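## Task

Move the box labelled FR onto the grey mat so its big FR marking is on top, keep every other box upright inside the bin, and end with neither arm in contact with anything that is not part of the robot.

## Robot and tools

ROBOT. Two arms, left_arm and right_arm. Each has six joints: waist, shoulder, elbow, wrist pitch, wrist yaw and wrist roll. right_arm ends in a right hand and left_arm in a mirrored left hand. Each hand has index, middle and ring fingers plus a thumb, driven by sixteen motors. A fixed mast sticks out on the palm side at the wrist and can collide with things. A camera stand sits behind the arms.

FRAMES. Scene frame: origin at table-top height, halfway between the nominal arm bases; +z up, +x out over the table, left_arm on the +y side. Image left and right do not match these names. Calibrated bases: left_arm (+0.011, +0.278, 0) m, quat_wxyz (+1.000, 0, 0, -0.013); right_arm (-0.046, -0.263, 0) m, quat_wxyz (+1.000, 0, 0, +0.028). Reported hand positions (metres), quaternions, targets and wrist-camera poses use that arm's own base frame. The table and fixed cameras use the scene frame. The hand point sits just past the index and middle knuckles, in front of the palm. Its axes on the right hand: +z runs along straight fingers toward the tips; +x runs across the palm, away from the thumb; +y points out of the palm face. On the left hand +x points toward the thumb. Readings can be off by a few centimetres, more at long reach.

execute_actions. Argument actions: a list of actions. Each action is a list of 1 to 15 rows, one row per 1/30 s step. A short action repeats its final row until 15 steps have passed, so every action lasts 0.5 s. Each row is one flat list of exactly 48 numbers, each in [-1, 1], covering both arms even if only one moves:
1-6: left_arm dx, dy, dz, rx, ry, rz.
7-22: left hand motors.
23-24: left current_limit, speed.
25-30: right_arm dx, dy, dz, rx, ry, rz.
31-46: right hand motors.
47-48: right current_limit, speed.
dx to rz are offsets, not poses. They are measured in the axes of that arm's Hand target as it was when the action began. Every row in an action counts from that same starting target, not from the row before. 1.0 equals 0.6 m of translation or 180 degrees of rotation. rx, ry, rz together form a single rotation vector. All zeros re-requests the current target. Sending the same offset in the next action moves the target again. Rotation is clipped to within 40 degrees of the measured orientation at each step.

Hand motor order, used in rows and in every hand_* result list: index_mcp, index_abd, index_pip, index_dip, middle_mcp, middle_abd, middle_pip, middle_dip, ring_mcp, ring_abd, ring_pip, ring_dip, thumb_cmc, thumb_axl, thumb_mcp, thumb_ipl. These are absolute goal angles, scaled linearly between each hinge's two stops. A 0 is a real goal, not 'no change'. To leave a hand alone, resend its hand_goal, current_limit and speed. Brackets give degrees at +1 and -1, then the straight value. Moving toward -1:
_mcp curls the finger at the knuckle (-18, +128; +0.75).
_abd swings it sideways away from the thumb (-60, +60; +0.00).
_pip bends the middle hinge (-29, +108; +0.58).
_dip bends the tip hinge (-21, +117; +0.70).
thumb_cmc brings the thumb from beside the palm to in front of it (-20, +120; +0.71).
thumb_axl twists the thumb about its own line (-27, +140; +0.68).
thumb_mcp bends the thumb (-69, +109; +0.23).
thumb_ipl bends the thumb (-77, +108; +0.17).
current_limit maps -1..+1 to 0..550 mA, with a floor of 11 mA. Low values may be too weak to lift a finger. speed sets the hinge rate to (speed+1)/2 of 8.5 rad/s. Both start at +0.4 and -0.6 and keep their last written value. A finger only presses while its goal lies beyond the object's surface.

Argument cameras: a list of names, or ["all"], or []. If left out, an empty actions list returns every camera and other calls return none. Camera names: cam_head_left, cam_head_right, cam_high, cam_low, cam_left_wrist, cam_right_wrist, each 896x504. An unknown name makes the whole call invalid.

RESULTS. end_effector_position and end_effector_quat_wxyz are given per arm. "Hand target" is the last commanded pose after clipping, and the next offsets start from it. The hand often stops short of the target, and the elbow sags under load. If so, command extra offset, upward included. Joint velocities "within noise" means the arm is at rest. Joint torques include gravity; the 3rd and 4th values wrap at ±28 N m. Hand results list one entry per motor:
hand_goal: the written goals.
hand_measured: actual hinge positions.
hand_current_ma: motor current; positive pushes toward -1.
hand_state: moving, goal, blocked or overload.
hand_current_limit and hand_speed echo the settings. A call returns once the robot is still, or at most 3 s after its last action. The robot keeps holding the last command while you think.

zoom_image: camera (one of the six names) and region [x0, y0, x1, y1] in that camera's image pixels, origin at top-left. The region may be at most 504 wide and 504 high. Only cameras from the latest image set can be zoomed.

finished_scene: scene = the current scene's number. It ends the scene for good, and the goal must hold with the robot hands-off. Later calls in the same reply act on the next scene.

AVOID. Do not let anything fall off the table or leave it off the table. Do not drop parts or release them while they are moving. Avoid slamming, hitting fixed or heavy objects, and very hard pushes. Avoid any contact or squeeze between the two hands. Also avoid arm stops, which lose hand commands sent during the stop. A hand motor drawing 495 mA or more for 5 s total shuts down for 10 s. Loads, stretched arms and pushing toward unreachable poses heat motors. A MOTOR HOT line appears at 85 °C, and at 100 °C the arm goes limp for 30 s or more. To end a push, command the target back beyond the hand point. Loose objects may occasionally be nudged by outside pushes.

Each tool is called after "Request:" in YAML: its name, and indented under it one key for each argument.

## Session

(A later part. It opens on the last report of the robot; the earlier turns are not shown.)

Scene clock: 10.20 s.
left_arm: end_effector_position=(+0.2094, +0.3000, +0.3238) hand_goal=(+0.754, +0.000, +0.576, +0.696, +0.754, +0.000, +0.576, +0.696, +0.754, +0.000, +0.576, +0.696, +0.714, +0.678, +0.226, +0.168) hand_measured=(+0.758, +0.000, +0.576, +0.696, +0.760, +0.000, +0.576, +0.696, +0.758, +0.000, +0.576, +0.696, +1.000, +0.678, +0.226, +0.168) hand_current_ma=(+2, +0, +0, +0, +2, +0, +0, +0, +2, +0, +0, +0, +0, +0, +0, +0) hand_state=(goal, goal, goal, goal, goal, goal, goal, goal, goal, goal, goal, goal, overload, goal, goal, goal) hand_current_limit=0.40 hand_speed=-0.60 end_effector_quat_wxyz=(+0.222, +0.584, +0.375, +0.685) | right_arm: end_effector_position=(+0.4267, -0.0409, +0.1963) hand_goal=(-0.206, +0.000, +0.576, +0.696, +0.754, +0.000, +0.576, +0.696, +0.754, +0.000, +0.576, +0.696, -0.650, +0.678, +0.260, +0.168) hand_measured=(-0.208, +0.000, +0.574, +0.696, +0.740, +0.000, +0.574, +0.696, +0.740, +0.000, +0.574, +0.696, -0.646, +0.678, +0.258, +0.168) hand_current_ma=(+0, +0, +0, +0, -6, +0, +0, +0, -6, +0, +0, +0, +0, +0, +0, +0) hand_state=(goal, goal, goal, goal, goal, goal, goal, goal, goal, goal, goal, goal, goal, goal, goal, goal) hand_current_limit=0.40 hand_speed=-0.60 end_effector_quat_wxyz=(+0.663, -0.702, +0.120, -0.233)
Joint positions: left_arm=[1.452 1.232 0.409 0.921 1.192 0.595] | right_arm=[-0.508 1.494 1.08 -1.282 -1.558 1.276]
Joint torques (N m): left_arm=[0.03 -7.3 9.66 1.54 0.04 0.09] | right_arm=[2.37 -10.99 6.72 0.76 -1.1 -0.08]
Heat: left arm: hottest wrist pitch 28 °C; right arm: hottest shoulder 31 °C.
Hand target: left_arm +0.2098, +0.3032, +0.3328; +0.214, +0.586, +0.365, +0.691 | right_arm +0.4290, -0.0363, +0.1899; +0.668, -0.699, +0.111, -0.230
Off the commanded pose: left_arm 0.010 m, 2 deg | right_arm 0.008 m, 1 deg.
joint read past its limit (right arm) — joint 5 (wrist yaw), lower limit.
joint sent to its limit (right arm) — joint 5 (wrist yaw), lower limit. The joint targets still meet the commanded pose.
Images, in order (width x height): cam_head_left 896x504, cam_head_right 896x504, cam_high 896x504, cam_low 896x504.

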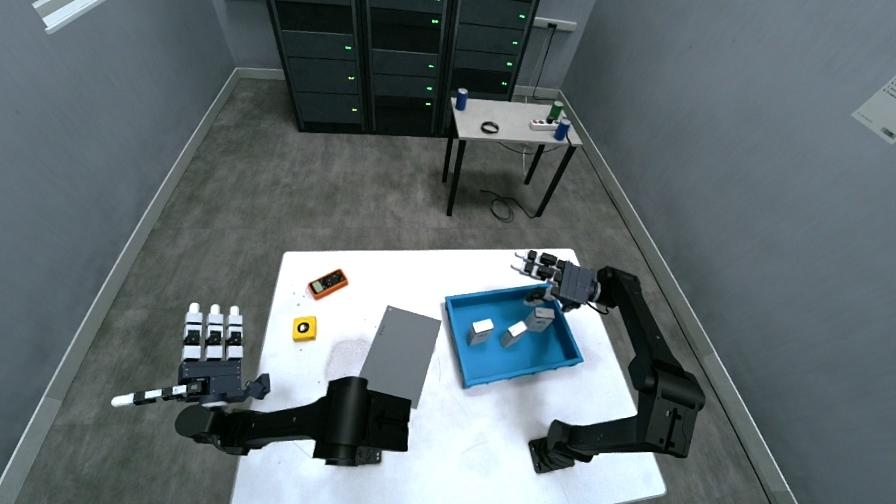

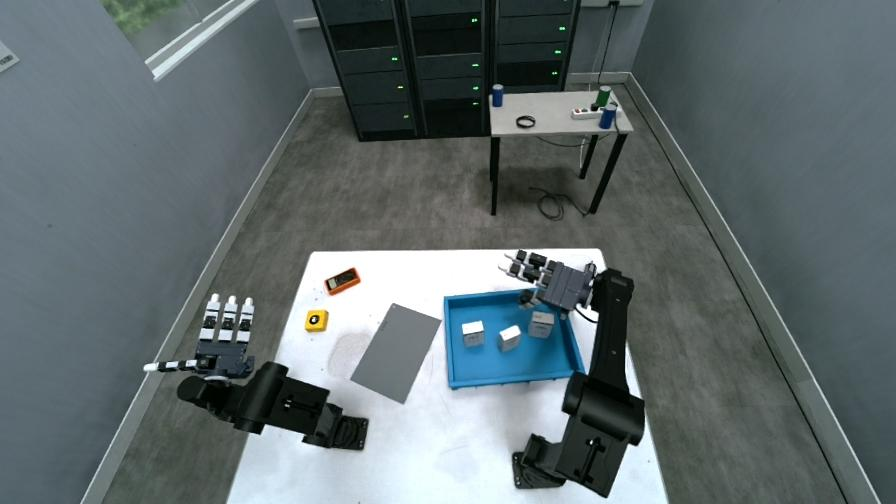

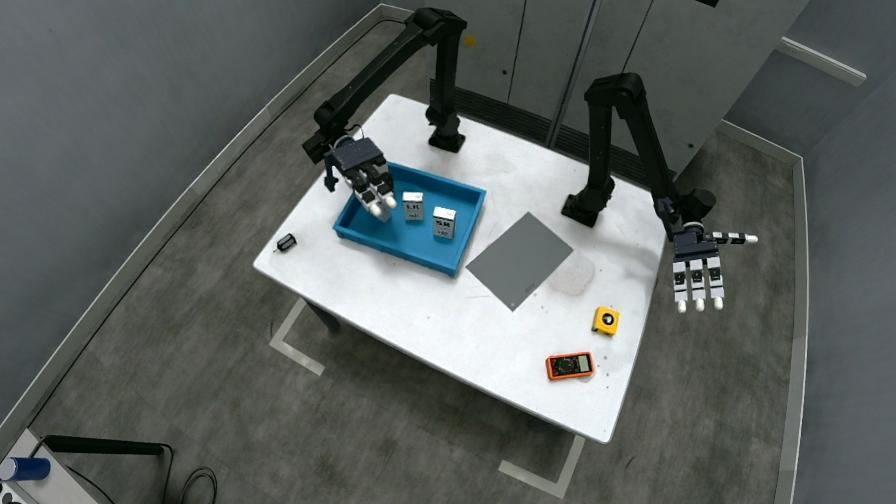

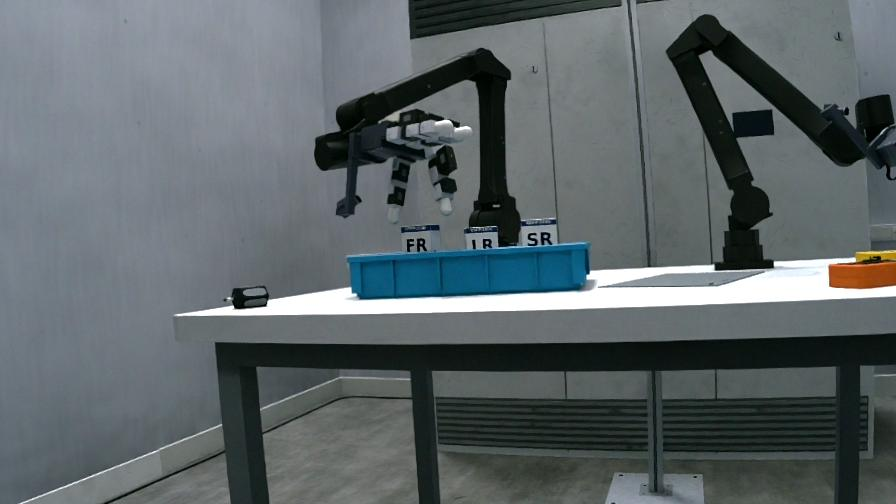

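Request:
execute_actions:
  actions:
    - [[0,0,0,0,0,0,0.754,0,0.576,0.696,0.754,0,0.576,0.696,0.754,0,0.576,0.696,0.714,0.678,0.226,0.168,0.4,-0.6,-0.0071,0.0402,0,0,0,0,-0.2055,0,0.576,0.696,0.754,0,0.576,0.696,0.754,0,0.576,0.696,-0.65,0.678,0.26,0.168,0.4,-0.6]]
  cameras: ["cam_low","cam_high","cam_head_left","cam_head_right"]

Request:
zoom_image:
  camera: "cam_head_left"
  region: [500, 260, 620, 360]

Request:
zoom_image:
  camera: "cam_head_right"
  region: [480, 260, 620, 370]

Request:
zoom_image:
  camera: "cam_low"
  region: [320, 60, 560, 300]

Scene clock: 11.13 s.
left_arm: end_effector_position=(+0.2094, +0.3000, +0.3238) hand_goal=(+0.754, +0.000, +0.576, +0.696, +0.754, +0.000, +0.576, +0.696, +0.754, +0.000, +0.576, +0.696, +0.714, +0.678, +0.226, +0.168) hand_measured=(+0.758, +0.000, +0.576, +0.696, +0.760, +0.000, +0.576, +0.696, +0.758, +0.000, +0.576, +0.696, +1.000, +0.678, +0.226, +0.168) hand_current_ma=(+2, +0, +0, +0, +2, +0, +0, +0, +2, +0, +0, +0, +0, +0, +0, +0) hand_state=(goal, goal, goal, goal, goal, goal, goal, goal, goal, goal, goal, goal, overload, goal, goal, goal) hand_current_limit=0.40 hand_speed=-0.60 end_effector_quat_wxyz=(+0.222, +0.584, +0.375, +0.685) | right_arm: end_effector_position=(+0.4276, -0.0414, +0.1738) hand_goal=(-0.206, +0.000, +0.576, +0.696, +0.754, +0.000, +0.576, +0.696, +0.754, +0.000, +0.576, +0.696, -0.650, +0.678, +0.260, +0.168) hand_measured=(-0.208, +0.000, +0.574, +0.696, +0.740, +0.000, +0.574, +0.696, +0.740, +0.000, +0.574, +0.696, -0.646, +0.678, +0.258, +0.168) hand_current_ma=(+0, +0, +0, +0, -6, +0, +0, +0, -6, +0, +0, +0, +0, +0, +0, +0) hand_state=(goal, goal, goal, goal, goal, goal, goal, goal, goal, goal, goal, goal, goal, goal, goal, goal) hand_current_limit=0.40 hand_speed=-0.60 end_effector_quat_wxyz=(+0.662, -0.702, +0.117, -0.235)
Joint positions: left_arm=[1.452 1.232 0.409 0.921 1.192 0.595] | right_arm=[-0.508 1.526 1.051 -1.242 -1.558 1.249]
Joint torques (N m): left_arm=[-0.03 -7.36 9.66 1.54 0.04 0.09] | right_arm=[2.43 -11.16 6.28 0.7 -1.09 -0.07]
Heat: left arm: hottest wrist pitch 28 °C; right arm: hottest shoulder 31 °C.
Hand target: left_arm +0.2098, +0.3032, +0.3328; +0.214, +0.586, +0.365, +0.691 | right_arm +0.4290, -0.0363, +0.1654; +0.668, -0.699, +0.111, -0.230
Off the commanded pose: left_arm 0.010 m, 2 deg | right_arm 0.010 m, 1 deg.
joint read past its limit (right arm) — joint 5 (wrist yaw), lower limit.
joint sent to its limit (right arm) — joint 5 (wrist yaw), lower limit. The joint targets still meet the commanded pose.
Images, in order (width x height): cam_head_left 896x504, cam_head_right 896x504, cam_high 896x504, cam_low 896x504.

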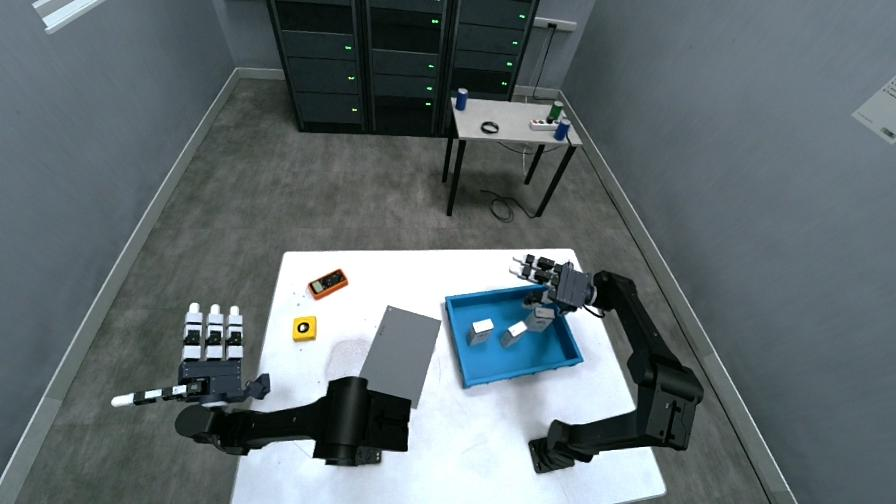

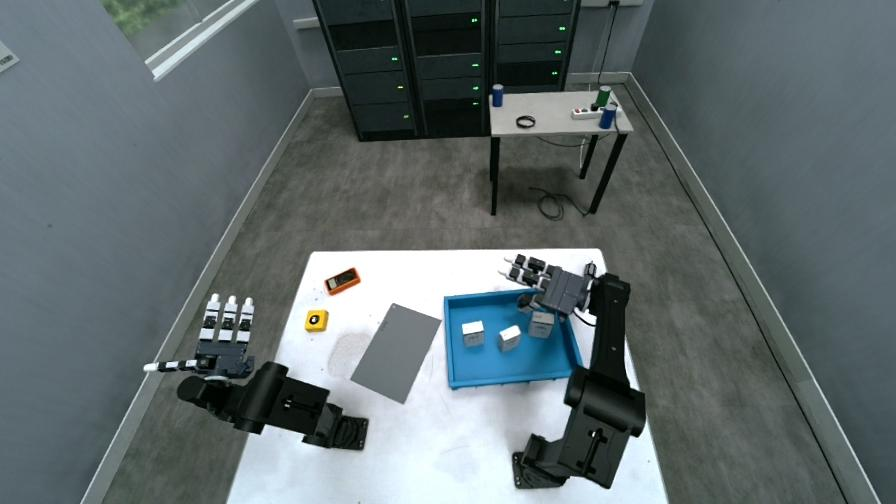

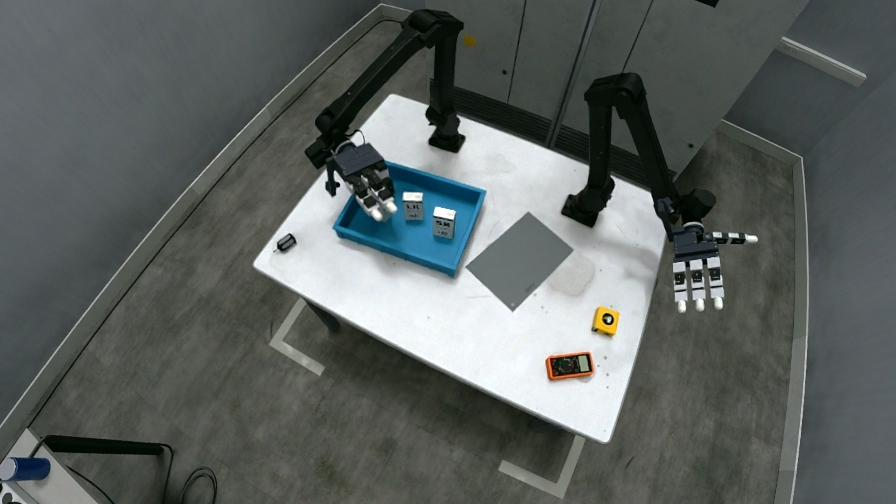

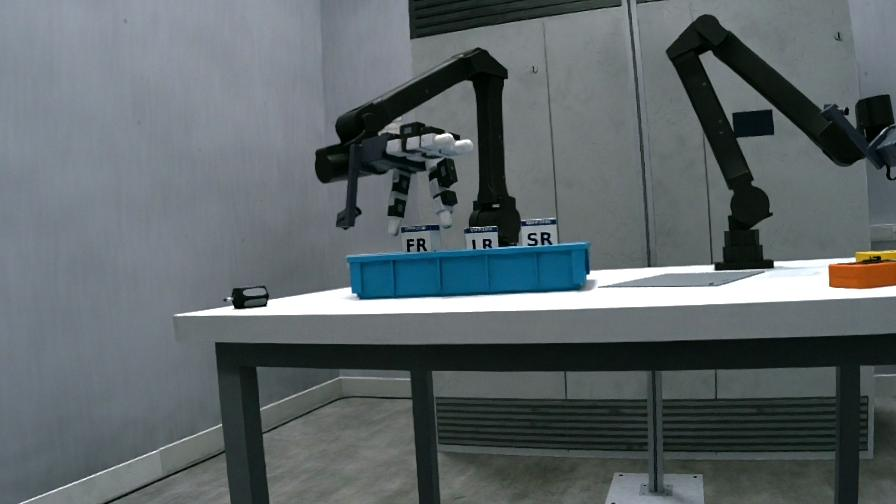

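Scaled by 4.200 from the camera's 896x504 image, which has a finer 1280x720 frame.

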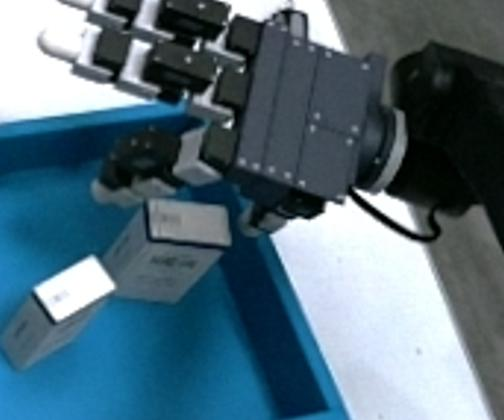

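Scaled by 3.600 from the camera's 896x504 image, which has a finer 1280x720 frame.

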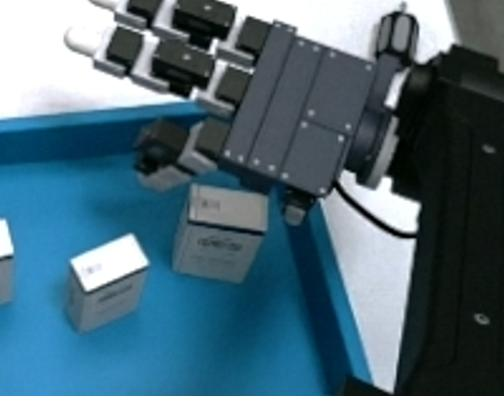

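Scaled by 2.100 from the camera's 896x504 image, which has a finer 1280x720 frame.

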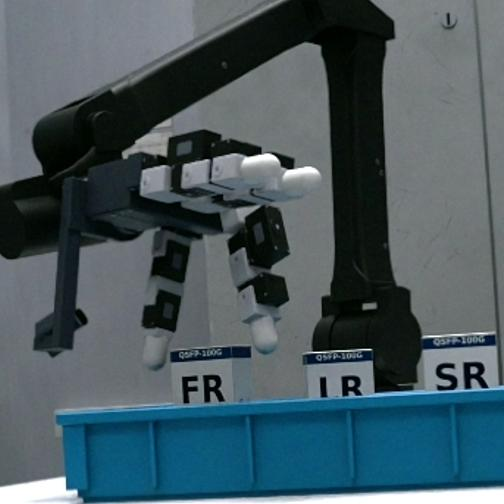

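Request:
execute_actions:
  actions:
    - [[0,0,0,0,0,0,0.754,0,0.576,0.696,0.754,0,0.576,0.696,0.754,0,0.576,0.696,0.714,0.678,0.226,0.168,0.4,-0.6,-0.0081,0.046,0,0,0,0,-0.2055,0,0.576,0.696,0.754,0,0.576,0.696,0.754,0,0.576,0.696,-0.65,0.678,0.26,0.168,0.4,-0.6]]
  cameras: ["cam_low","cam_high","cam_head_left","cam_head_right"]

Request:
zoom_image:
  camera: "cam_head_left"
  region: [500, 260, 620, 360]

Request:
zoom_image:
  camera: "cam_head_right"
  region: [480, 260, 620, 370]

Request:
zoom_image:
  camera: "cam_low"
  region: [320, 60, 560, 300]

Request:
zoom_image:
  camera: "cam_high"
  region: [320, 120, 470, 260]

Scene clock: 12.03 s.
left_arm: end_effector_position=(+0.2094, +0.3000, +0.3238) hand_goal=(+0.754, +0.000, +0.576, +0.696, +0.754, +0.000, +0.576, +0.696, +0.754, +0.000, +0.576, +0.696, +0.714, +0.678, +0.226, +0.168) hand_measured=(+0.758, +0.000, +0.576, +0.696, +0.760, +0.000, +0.576, +0.696, +0.758, +0.000, +0.576, +0.696, +1.000, +0.678, +0.226, +0.168) hand_current_ma=(+2, +0, +0, +0, +2, +0, +0, +0, +2, +0, +0, +0, +0, +0, +0, +0) hand_state=(goal, goal, goal, goal, goal, goal, goal, goal, goal, goal, goal, goal, overload, goal, goal, goal) hand_current_limit=0.40 hand_speed=-0.60 end_effector_quat_wxyz=(+0.222, +0.584, +0.375, +0.685) | right_arm: end_effector_position=(+0.4278, -0.0413, +0.1448) hand_goal=(-0.206, +0.000, +0.576, +0.696, +0.754, +0.000, +0.576, +0.696, +0.754, +0.000, +0.576, +0.696, -0.650, +0.678, +0.260, +0.168) hand_measured=(-0.208, +0.000, +0.574, +0.696, +0.740, +0.000, +0.574, +0.696, +0.740, +0.000, +0.574, +0.696, -0.646, +0.678, +0.258, +0.168) hand_current_ma=(+0, +0, +0, +0, -6, +0, +0, +0, -6, +0, +0, +0, +0, +0, +0, +0) hand_state=(goal, goal, goal, goal, goal, goal, goal, goal, goal, goal, goal, goal, goal, goal, goal, goal) hand_current_limit=0.40 hand_speed=-0.60 end_effector_quat_wxyz=(+0.663, -0.702, +0.118, -0.234)
Joint positions: left_arm=[1.452 1.232 0.409 0.921 1.192 0.595] | right_arm=[-0.508 1.574 1.018 -1.194 -1.558 1.219]
Joint torques (N m): left_arm=[0.03 -7.3 9.66 1.55 0.04 0.09] | right_arm=[2.43 -11.58 6.05 0.65 -1.09 -0.07]
Heat: left arm: hottest wrist pitch 28 °C; right arm: hottest shoulder 31 °C.
Hand target: left_arm +0.2098, +0.3032, +0.3328; +0.214, +0.586, +0.365, +0.691 | right_arm +0.4291, -0.0362, +0.1374; +0.668, -0.699, +0.111, -0.230
Off the commanded pose: left_arm 0.010 m, 2 deg | right_arm 0.009 m, 1 deg.
joint read past its limit (right arm) — joint 5 (wrist yaw), lower limit.
joint sent to its limit (right arm) — joint 5 (wrist yaw), lower limit. The joint targets still meet the commanded pose.
Images, in order (width x height): cam_head_left 896x504, cam_head_right 896x504, cam_high 896x504, cam_low 896x504.

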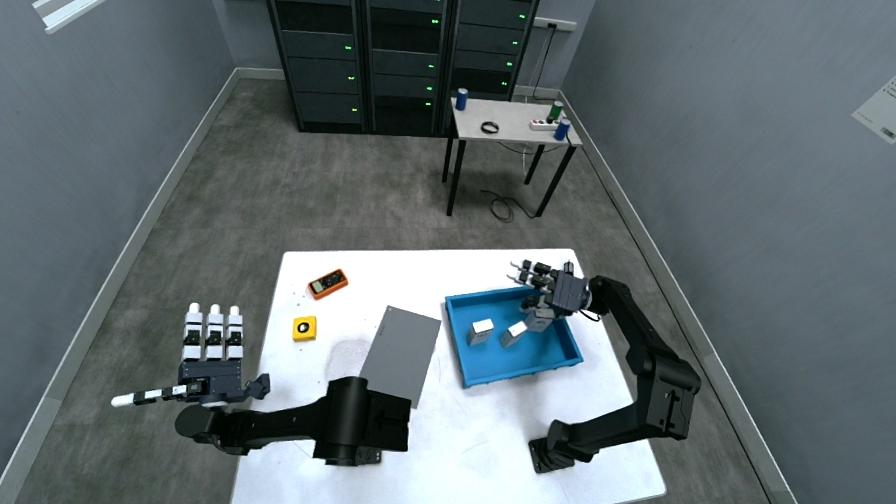

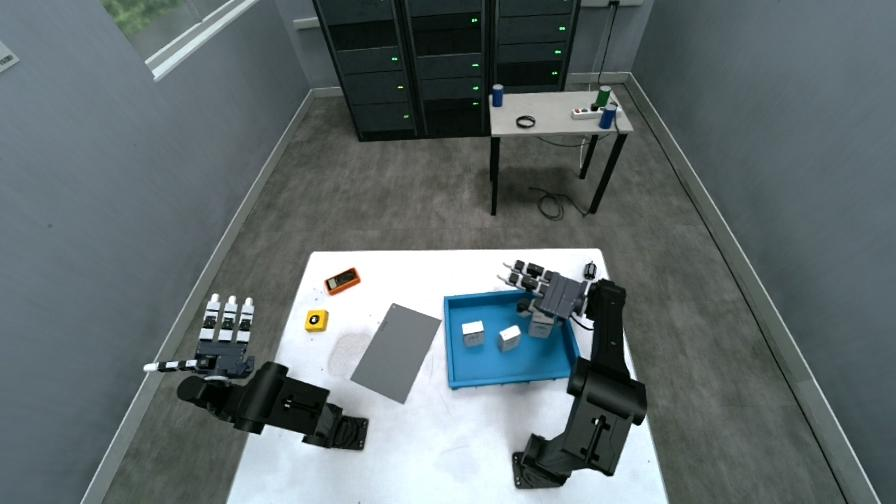

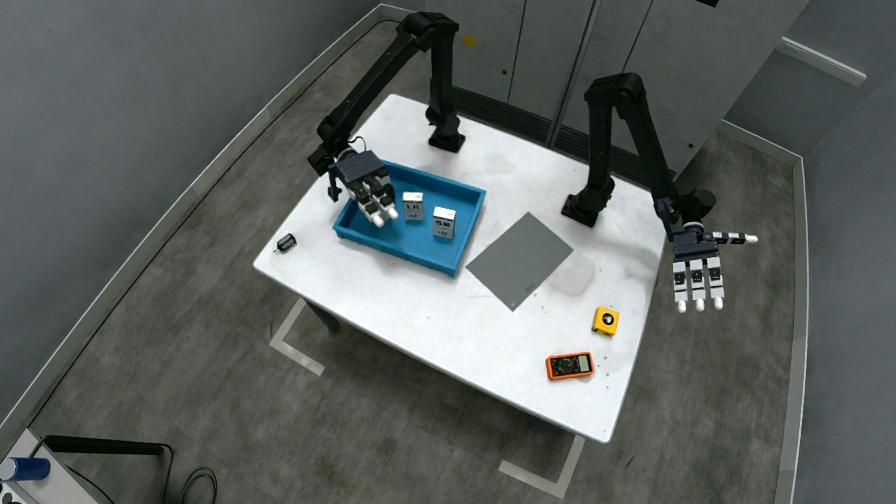

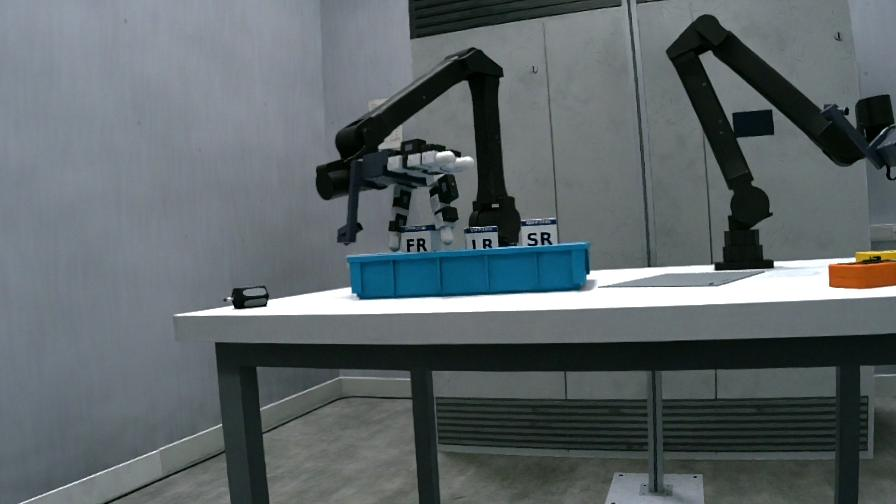

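Scaled by 4.200 from the camera's 896x504 image, which has a finer 1280x720 frame.

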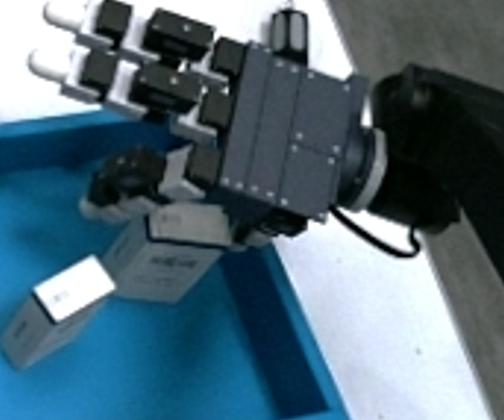

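Scaled by 3.600 from the camera's 896x504 image, which has a finer 1280x720 frame.

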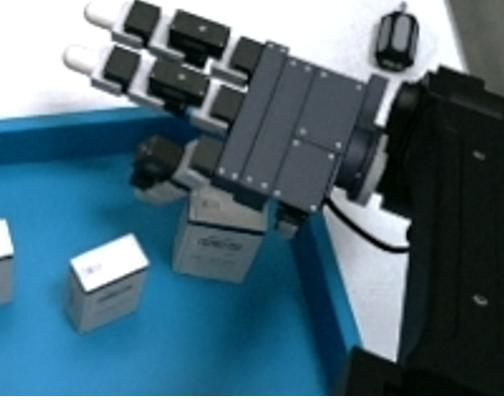

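Scaled by 2.100 from the camera's 896x504 image, which has a finer 1280x720 frame.

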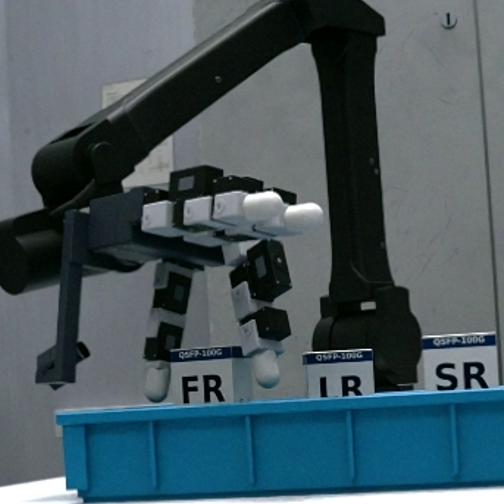

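Scaled by 3.360 from the camera's 896x504 image, which has a finer 1280x720 frame.

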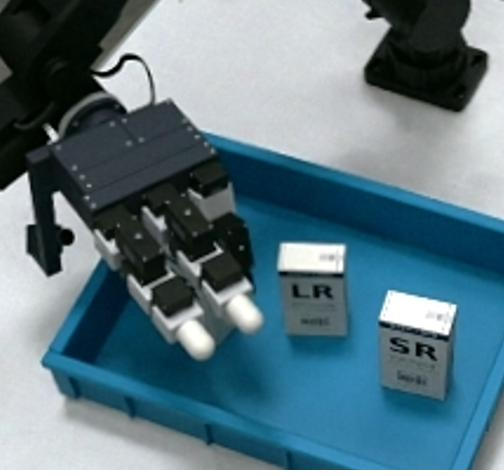

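Request:
execute_actions:
  actions:
    - [[0,0,0,0,0,0,0.754,0,0.576,0.696,0.754,0,0.576,0.696,0.754,0,0.576,0.696,0.714,0.678,0.226,0.168,0.4,-0.6,0,0,0,0,0,0,-0.35,0,0.576,0.696,0.754,0,0.576,0.696,0.754,0,0.576,0.696,-0.65,0.678,0.2,0.168,0.4,-0.85]]
    - [[0,0,0,0,0,0,0.754,0,0.576,0.696,0.754,0,0.576,0.696,0.754,0,0.576,0.696,0.714,0.678,0.226,0.168,0.4,-0.6,0,0,0,0,0,0,-0.42,0,0.576,0.696,0.754,0,0.576,0.696,0.754,0,0.576,0.696,-0.65,0.678,0.2,0.168,0.4,-0.85]]
  cameras: ["cam_low","cam_head_left","cam_head_right"]

Request:
zoom_image:
  camera: "cam_head_right"
  region: [480, 260, 620, 370]

Request:
zoom_image:
  camera: "cam_low"
  region: [320, 60, 560, 300]

Scene clock: 13.50 s.
left_arm: end_effector_position=(+0.2094, +0.3000, +0.3238) hand_goal=(+0.754, +0.000, +0.576, +0.696, +0.754, +0.000, +0.576, +0.696, +0.754, +0.000, +0.576, +0.696, +0.714, +0.678, +0.226, +0.168) hand_measured=(+0.758, +0.000, +0.576, +0.696, +0.760, +0.000, +0.576, +0.696, +0.758, +0.000, +0.576, +0.696, +1.000, +0.678, +0.226, +0.168) hand_current_ma=(+2, +0, +0, +0, +2, +0, +0, +0, +2, +0, +0, +0, +0, +0, +0, +0) hand_state=(goal, goal, goal, goal, goal, goal, goal, goal, goal, goal, goal, goal, overload, goal, goal, goal) hand_current_limit=0.40 hand_speed=-0.60 end_effector_quat_wxyz=(+0.222, +0.584, +0.375, +0.685) | right_arm: end_effector_position=(+0.4280, -0.0411, +0.1448) hand_goal=(-0.420, +0.000, +0.576, +0.696, +0.754, +0.000, +0.576, +0.696, +0.754, +0.000, +0.576, +0.696, -0.650, +0.678, +0.200, +0.168) hand_measured=(-0.376, +0.000, +0.582, +0.696, +0.740, +0.000, +0.574, +0.696, +0.740, +0.000, +0.574, +0.696, -0.646, +0.678, +0.206, +0.168) hand_current_ma=(+48, +0, +1, +0, -6, +0, +0, +0, -6, +0, +0, +0, +0, +0, +3, +0) hand_state=(blocked, goal, goal, goal, goal, goal, goal, goal, goal, goal, goal, goal, goal, goal, goal, goal) hand_current_limit=0.40 hand_speed=-0.85 end_effector_quat_wxyz=(+0.662, -0.702, +0.117, -0.234)
Joint positions: left_arm=[1.452 1.232 0.409 0.921 1.192 0.595] | right_arm=[-0.507 1.574 1.018 -1.194 -1.558 1.216]
Joint torques (N m): left_arm=[0.03 -7.3 9.66 1.54 0.04 0.09] | right_arm=[2.26 -11.46 6.06 0.65 -1.07 -0.09]
Heat: left arm: hottest wrist pitch 28 °C; right arm: hottest shoulder 32 °C.
Hand target: left_arm +0.2098, +0.3032, +0.3328; +0.214, +0.586, +0.365, +0.691 | right_arm +0.4291, -0.0363, +0.1374; +0.668, -0.699, +0.111, -0.230
Off the commanded pose: left_arm 0.010 m, 2 deg | right_arm 0.009 m, 1 deg.
joint read past its limit (right arm) — joint 5 (wrist yaw), lower limit.
joint sent to its limit (right arm) — joint 5 (wrist yaw), lower limit. The joint targets still meet the commanded pose.
Images, in order (width x height): cam_head_left 896x504, cam_head_right 896x504, cam_low 896x504.

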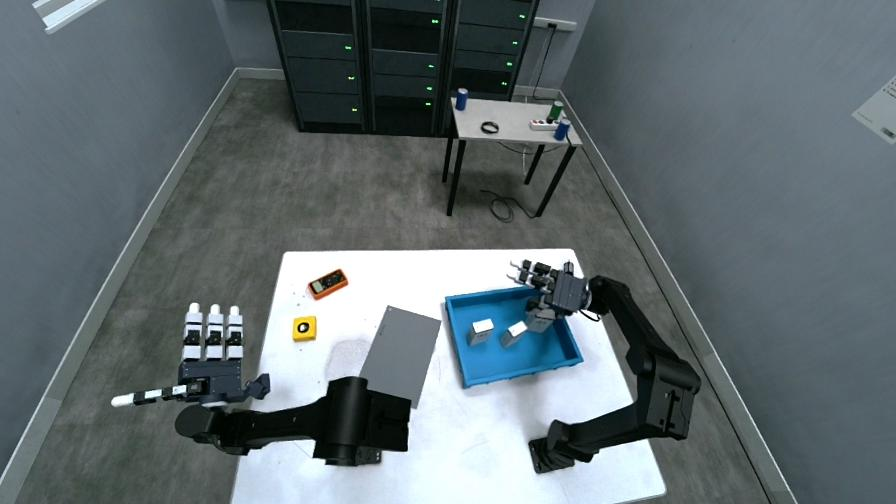

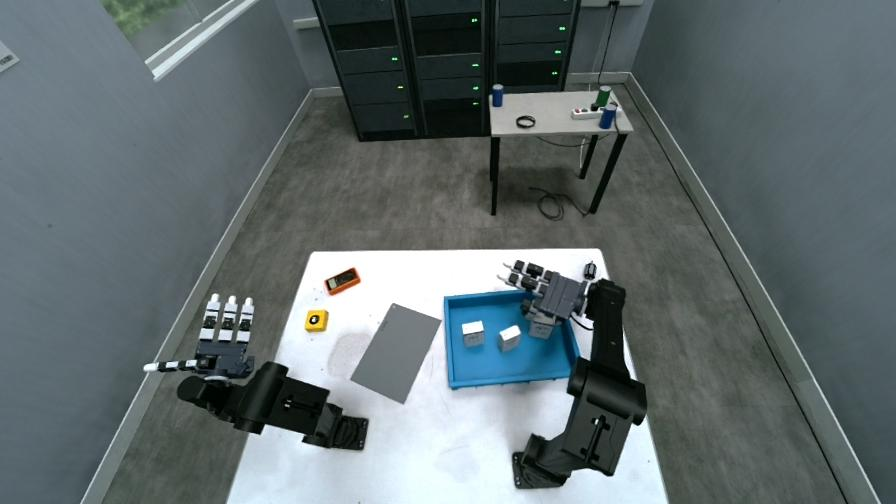

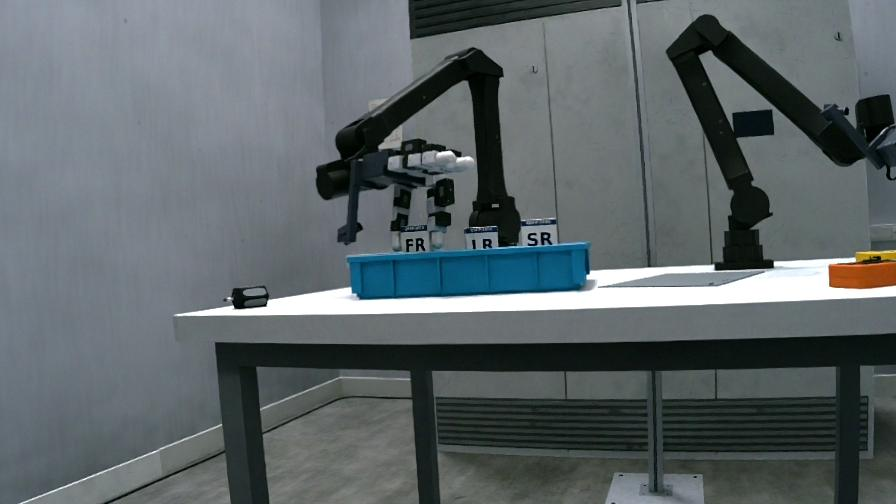

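Scaled by 3.600 from the camera's 896x504 image, which has a finer 1280x720 frame.

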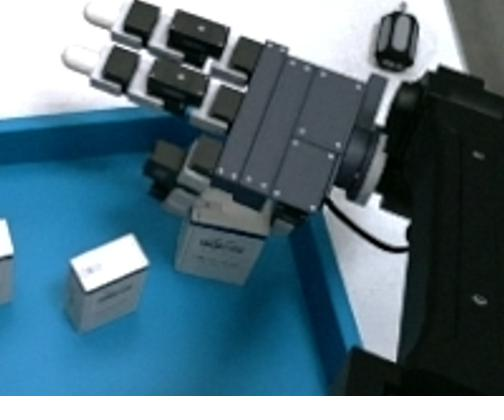

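Scaled by 2.100 from the camera's 896x504 image, which has a finer 1280x720 frame.

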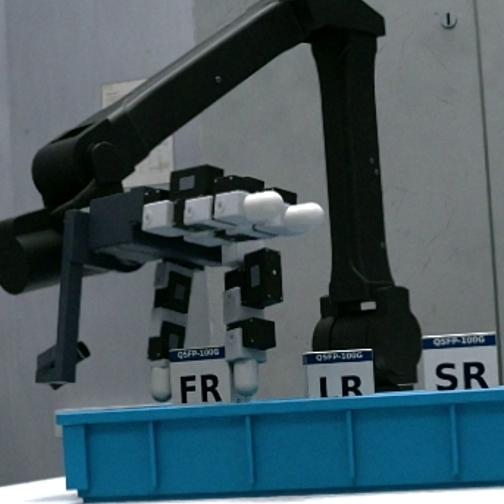

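Request:
execute_actions:
  actions:
    - [[0,0,0,0,0,0,0.754,0,0.576,0.696,0.754,0,0.576,0.696,0.754,0,0.576,0.696,0.714,0.678,0.226,0.168,0.4,-0.6,0,0,0,0,0,0,-0.46,0,0.54,0.68,0.754,0,0.576,0.696,0.754,0,0.576,0.696,-0.65,0.678,0.155,0.14,0.4,-0.85]]
    - [[0,0,0,0,0,0,0.754,0,0.576,0.696,0.754,0,0.576,0.696,0.754,0,0.576,0.696,0.714,0.678,0.226,0.168,0.4,-0.6,0,0,0,0,0,0,-0.52,0,0.51,0.66,0.754,0,0.576,0.696,0.754,0,0.576,0.696,-0.65,0.678,0.115,0.115,0.4,-0.85]]
  cameras: ["cam_low","cam_head_left","cam_head_right"]

Request:
zoom_image:
  camera: "cam_head_right"
  region: [480, 260, 620, 370]

Request:
zoom_image:
  camera: "cam_low"
  region: [320, 60, 560, 300]

Scene clock: 14.97 s.
left_arm: end_effector_position=(+0.2094, +0.3000, +0.3238) hand_goal=(+0.754, +0.000, +0.576, +0.696, +0.754, +0.000, +0.576, +0.696, +0.754, +0.000, +0.576, +0.696, +0.714, +0.678, +0.226, +0.168) hand_measured=(+0.758, +0.000, +0.576, +0.696, +0.760, +0.000, +0.576, +0.696, +0.758, +0.000, +0.576, +0.696, +1.000, +0.678, +0.226, +0.168) hand_current_ma=(+2, +0, +0, +0, +2, +0, +0, +0, +2, +0, +0, +0, +0, +0, +0, +0) hand_state=(goal, goal, goal, goal, goal, goal, goal, goal, goal, goal, goal, goal, overload, goal, goal, goal) hand_current_limit=0.40 hand_speed=-0.60 end_effector_quat_wxyz=(+0.222, +0.584, +0.375, +0.685) | right_arm: end_effector_position=(+0.4281, -0.0412, +0.1448) hand_goal=(-0.520, +0.000, +0.510, +0.660, +0.754, +0.000, +0.576, +0.696, +0.754, +0.000, +0.576, +0.696, -0.650, +0.678, +0.116, +0.116) hand_measured=(-0.380, +0.000, +0.574, +0.674, +0.740, +0.000, +0.574, +0.696, +0.740, +0.000, +0.574, +0.696, -0.646, +0.682, +0.204, +0.144) hand_current_ma=(+383, +0, +85, +6, -6, +0, +0, +0, -6, +0, +0, +0, +0, +1, +242, +35) hand_state=(blocked, goal, blocked, goal, goal, goal, goal, goal, goal, goal, goal, goal, goal, goal, blocked, blocked) hand_current_limit=0.40 hand_speed=-0.85 end_effector_quat_wxyz=(+0.662, -0.702, +0.116, -0.235)
Joint positions: left_arm=[1.452 1.232 0.409 0.921 1.192 0.595] | right_arm=[-0.507 1.574 1.018 -1.194 -1.558 1.215]
Joint torques (N m): left_arm=[0.03 -7.36 9.66 1.52 0.04 0.09] | right_arm=[2.32 -11.58 6.08 0.64 -1.08 -0.08]
Heat: left arm: hottest wrist pitch 28 °C; right arm: hottest shoulder 32 °C.
Hand target: left_arm +0.2098, +0.3032, +0.3328; +0.214, +0.586, +0.365, +0.691 | right_arm +0.4291, -0.0363, +0.1374; +0.668, -0.699, +0.111, -0.230
Off the commanded pose: left_arm 0.010 m, 2 deg | right_arm 0.009 m, 1 deg.
joint read past its limit (right arm) — joint 5 (wrist yaw), lower limit.
joint sent to its limit (right arm) — joint 5 (wrist yaw), lower limit. The joint targets still meet the commanded pose.
Images, in order (width x height): cam_head_left 896x504, cam_head_right 896x504, cam_low 896x504.

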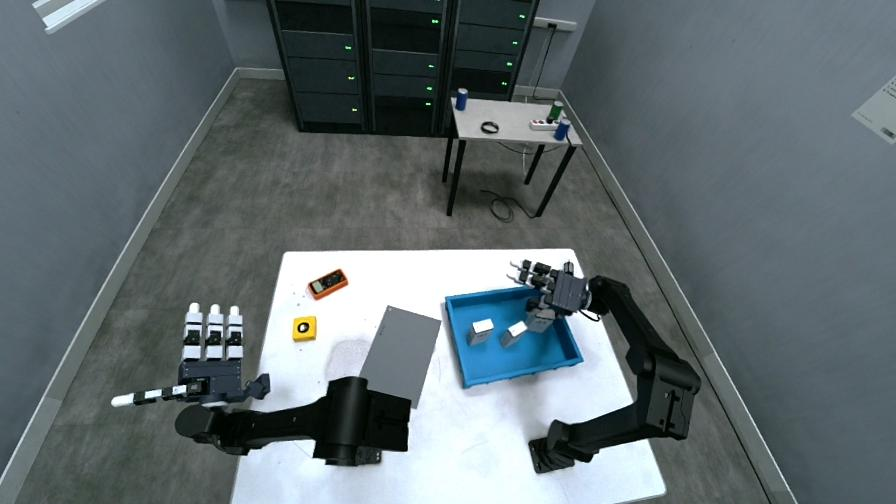

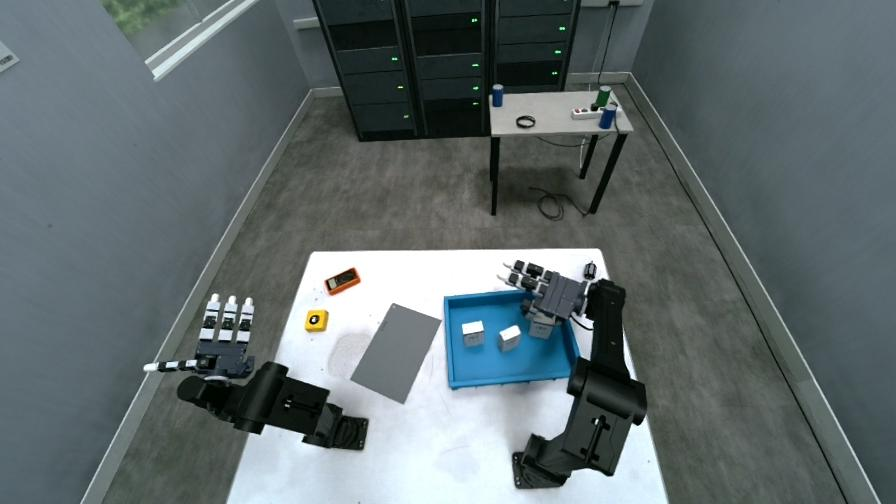

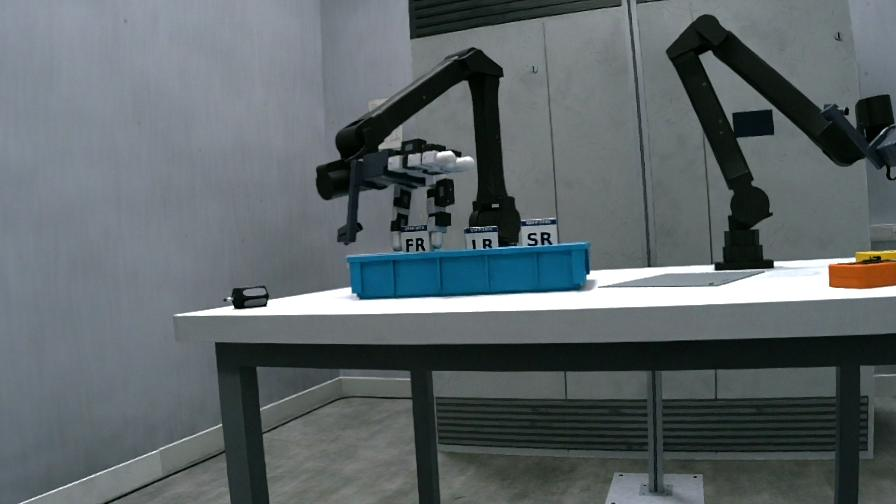

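Scaled by 3.600 from the camera's 896x504 image, which has a finer 1280x720 frame.

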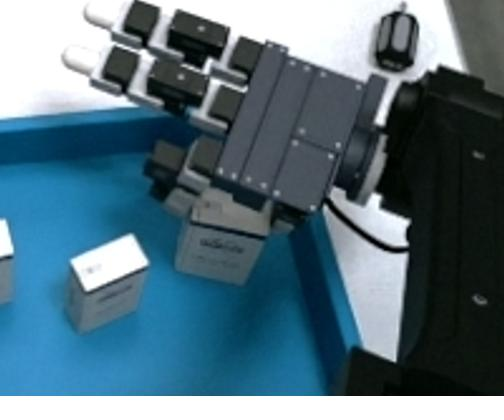

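Scaled by 2.100 from the camera's 896x504 image, which has a finer 1280x720 frame.

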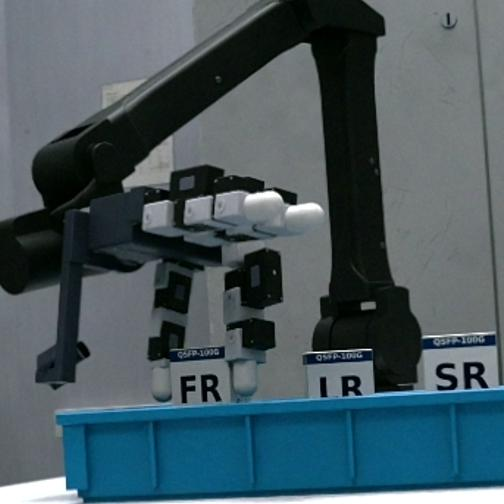

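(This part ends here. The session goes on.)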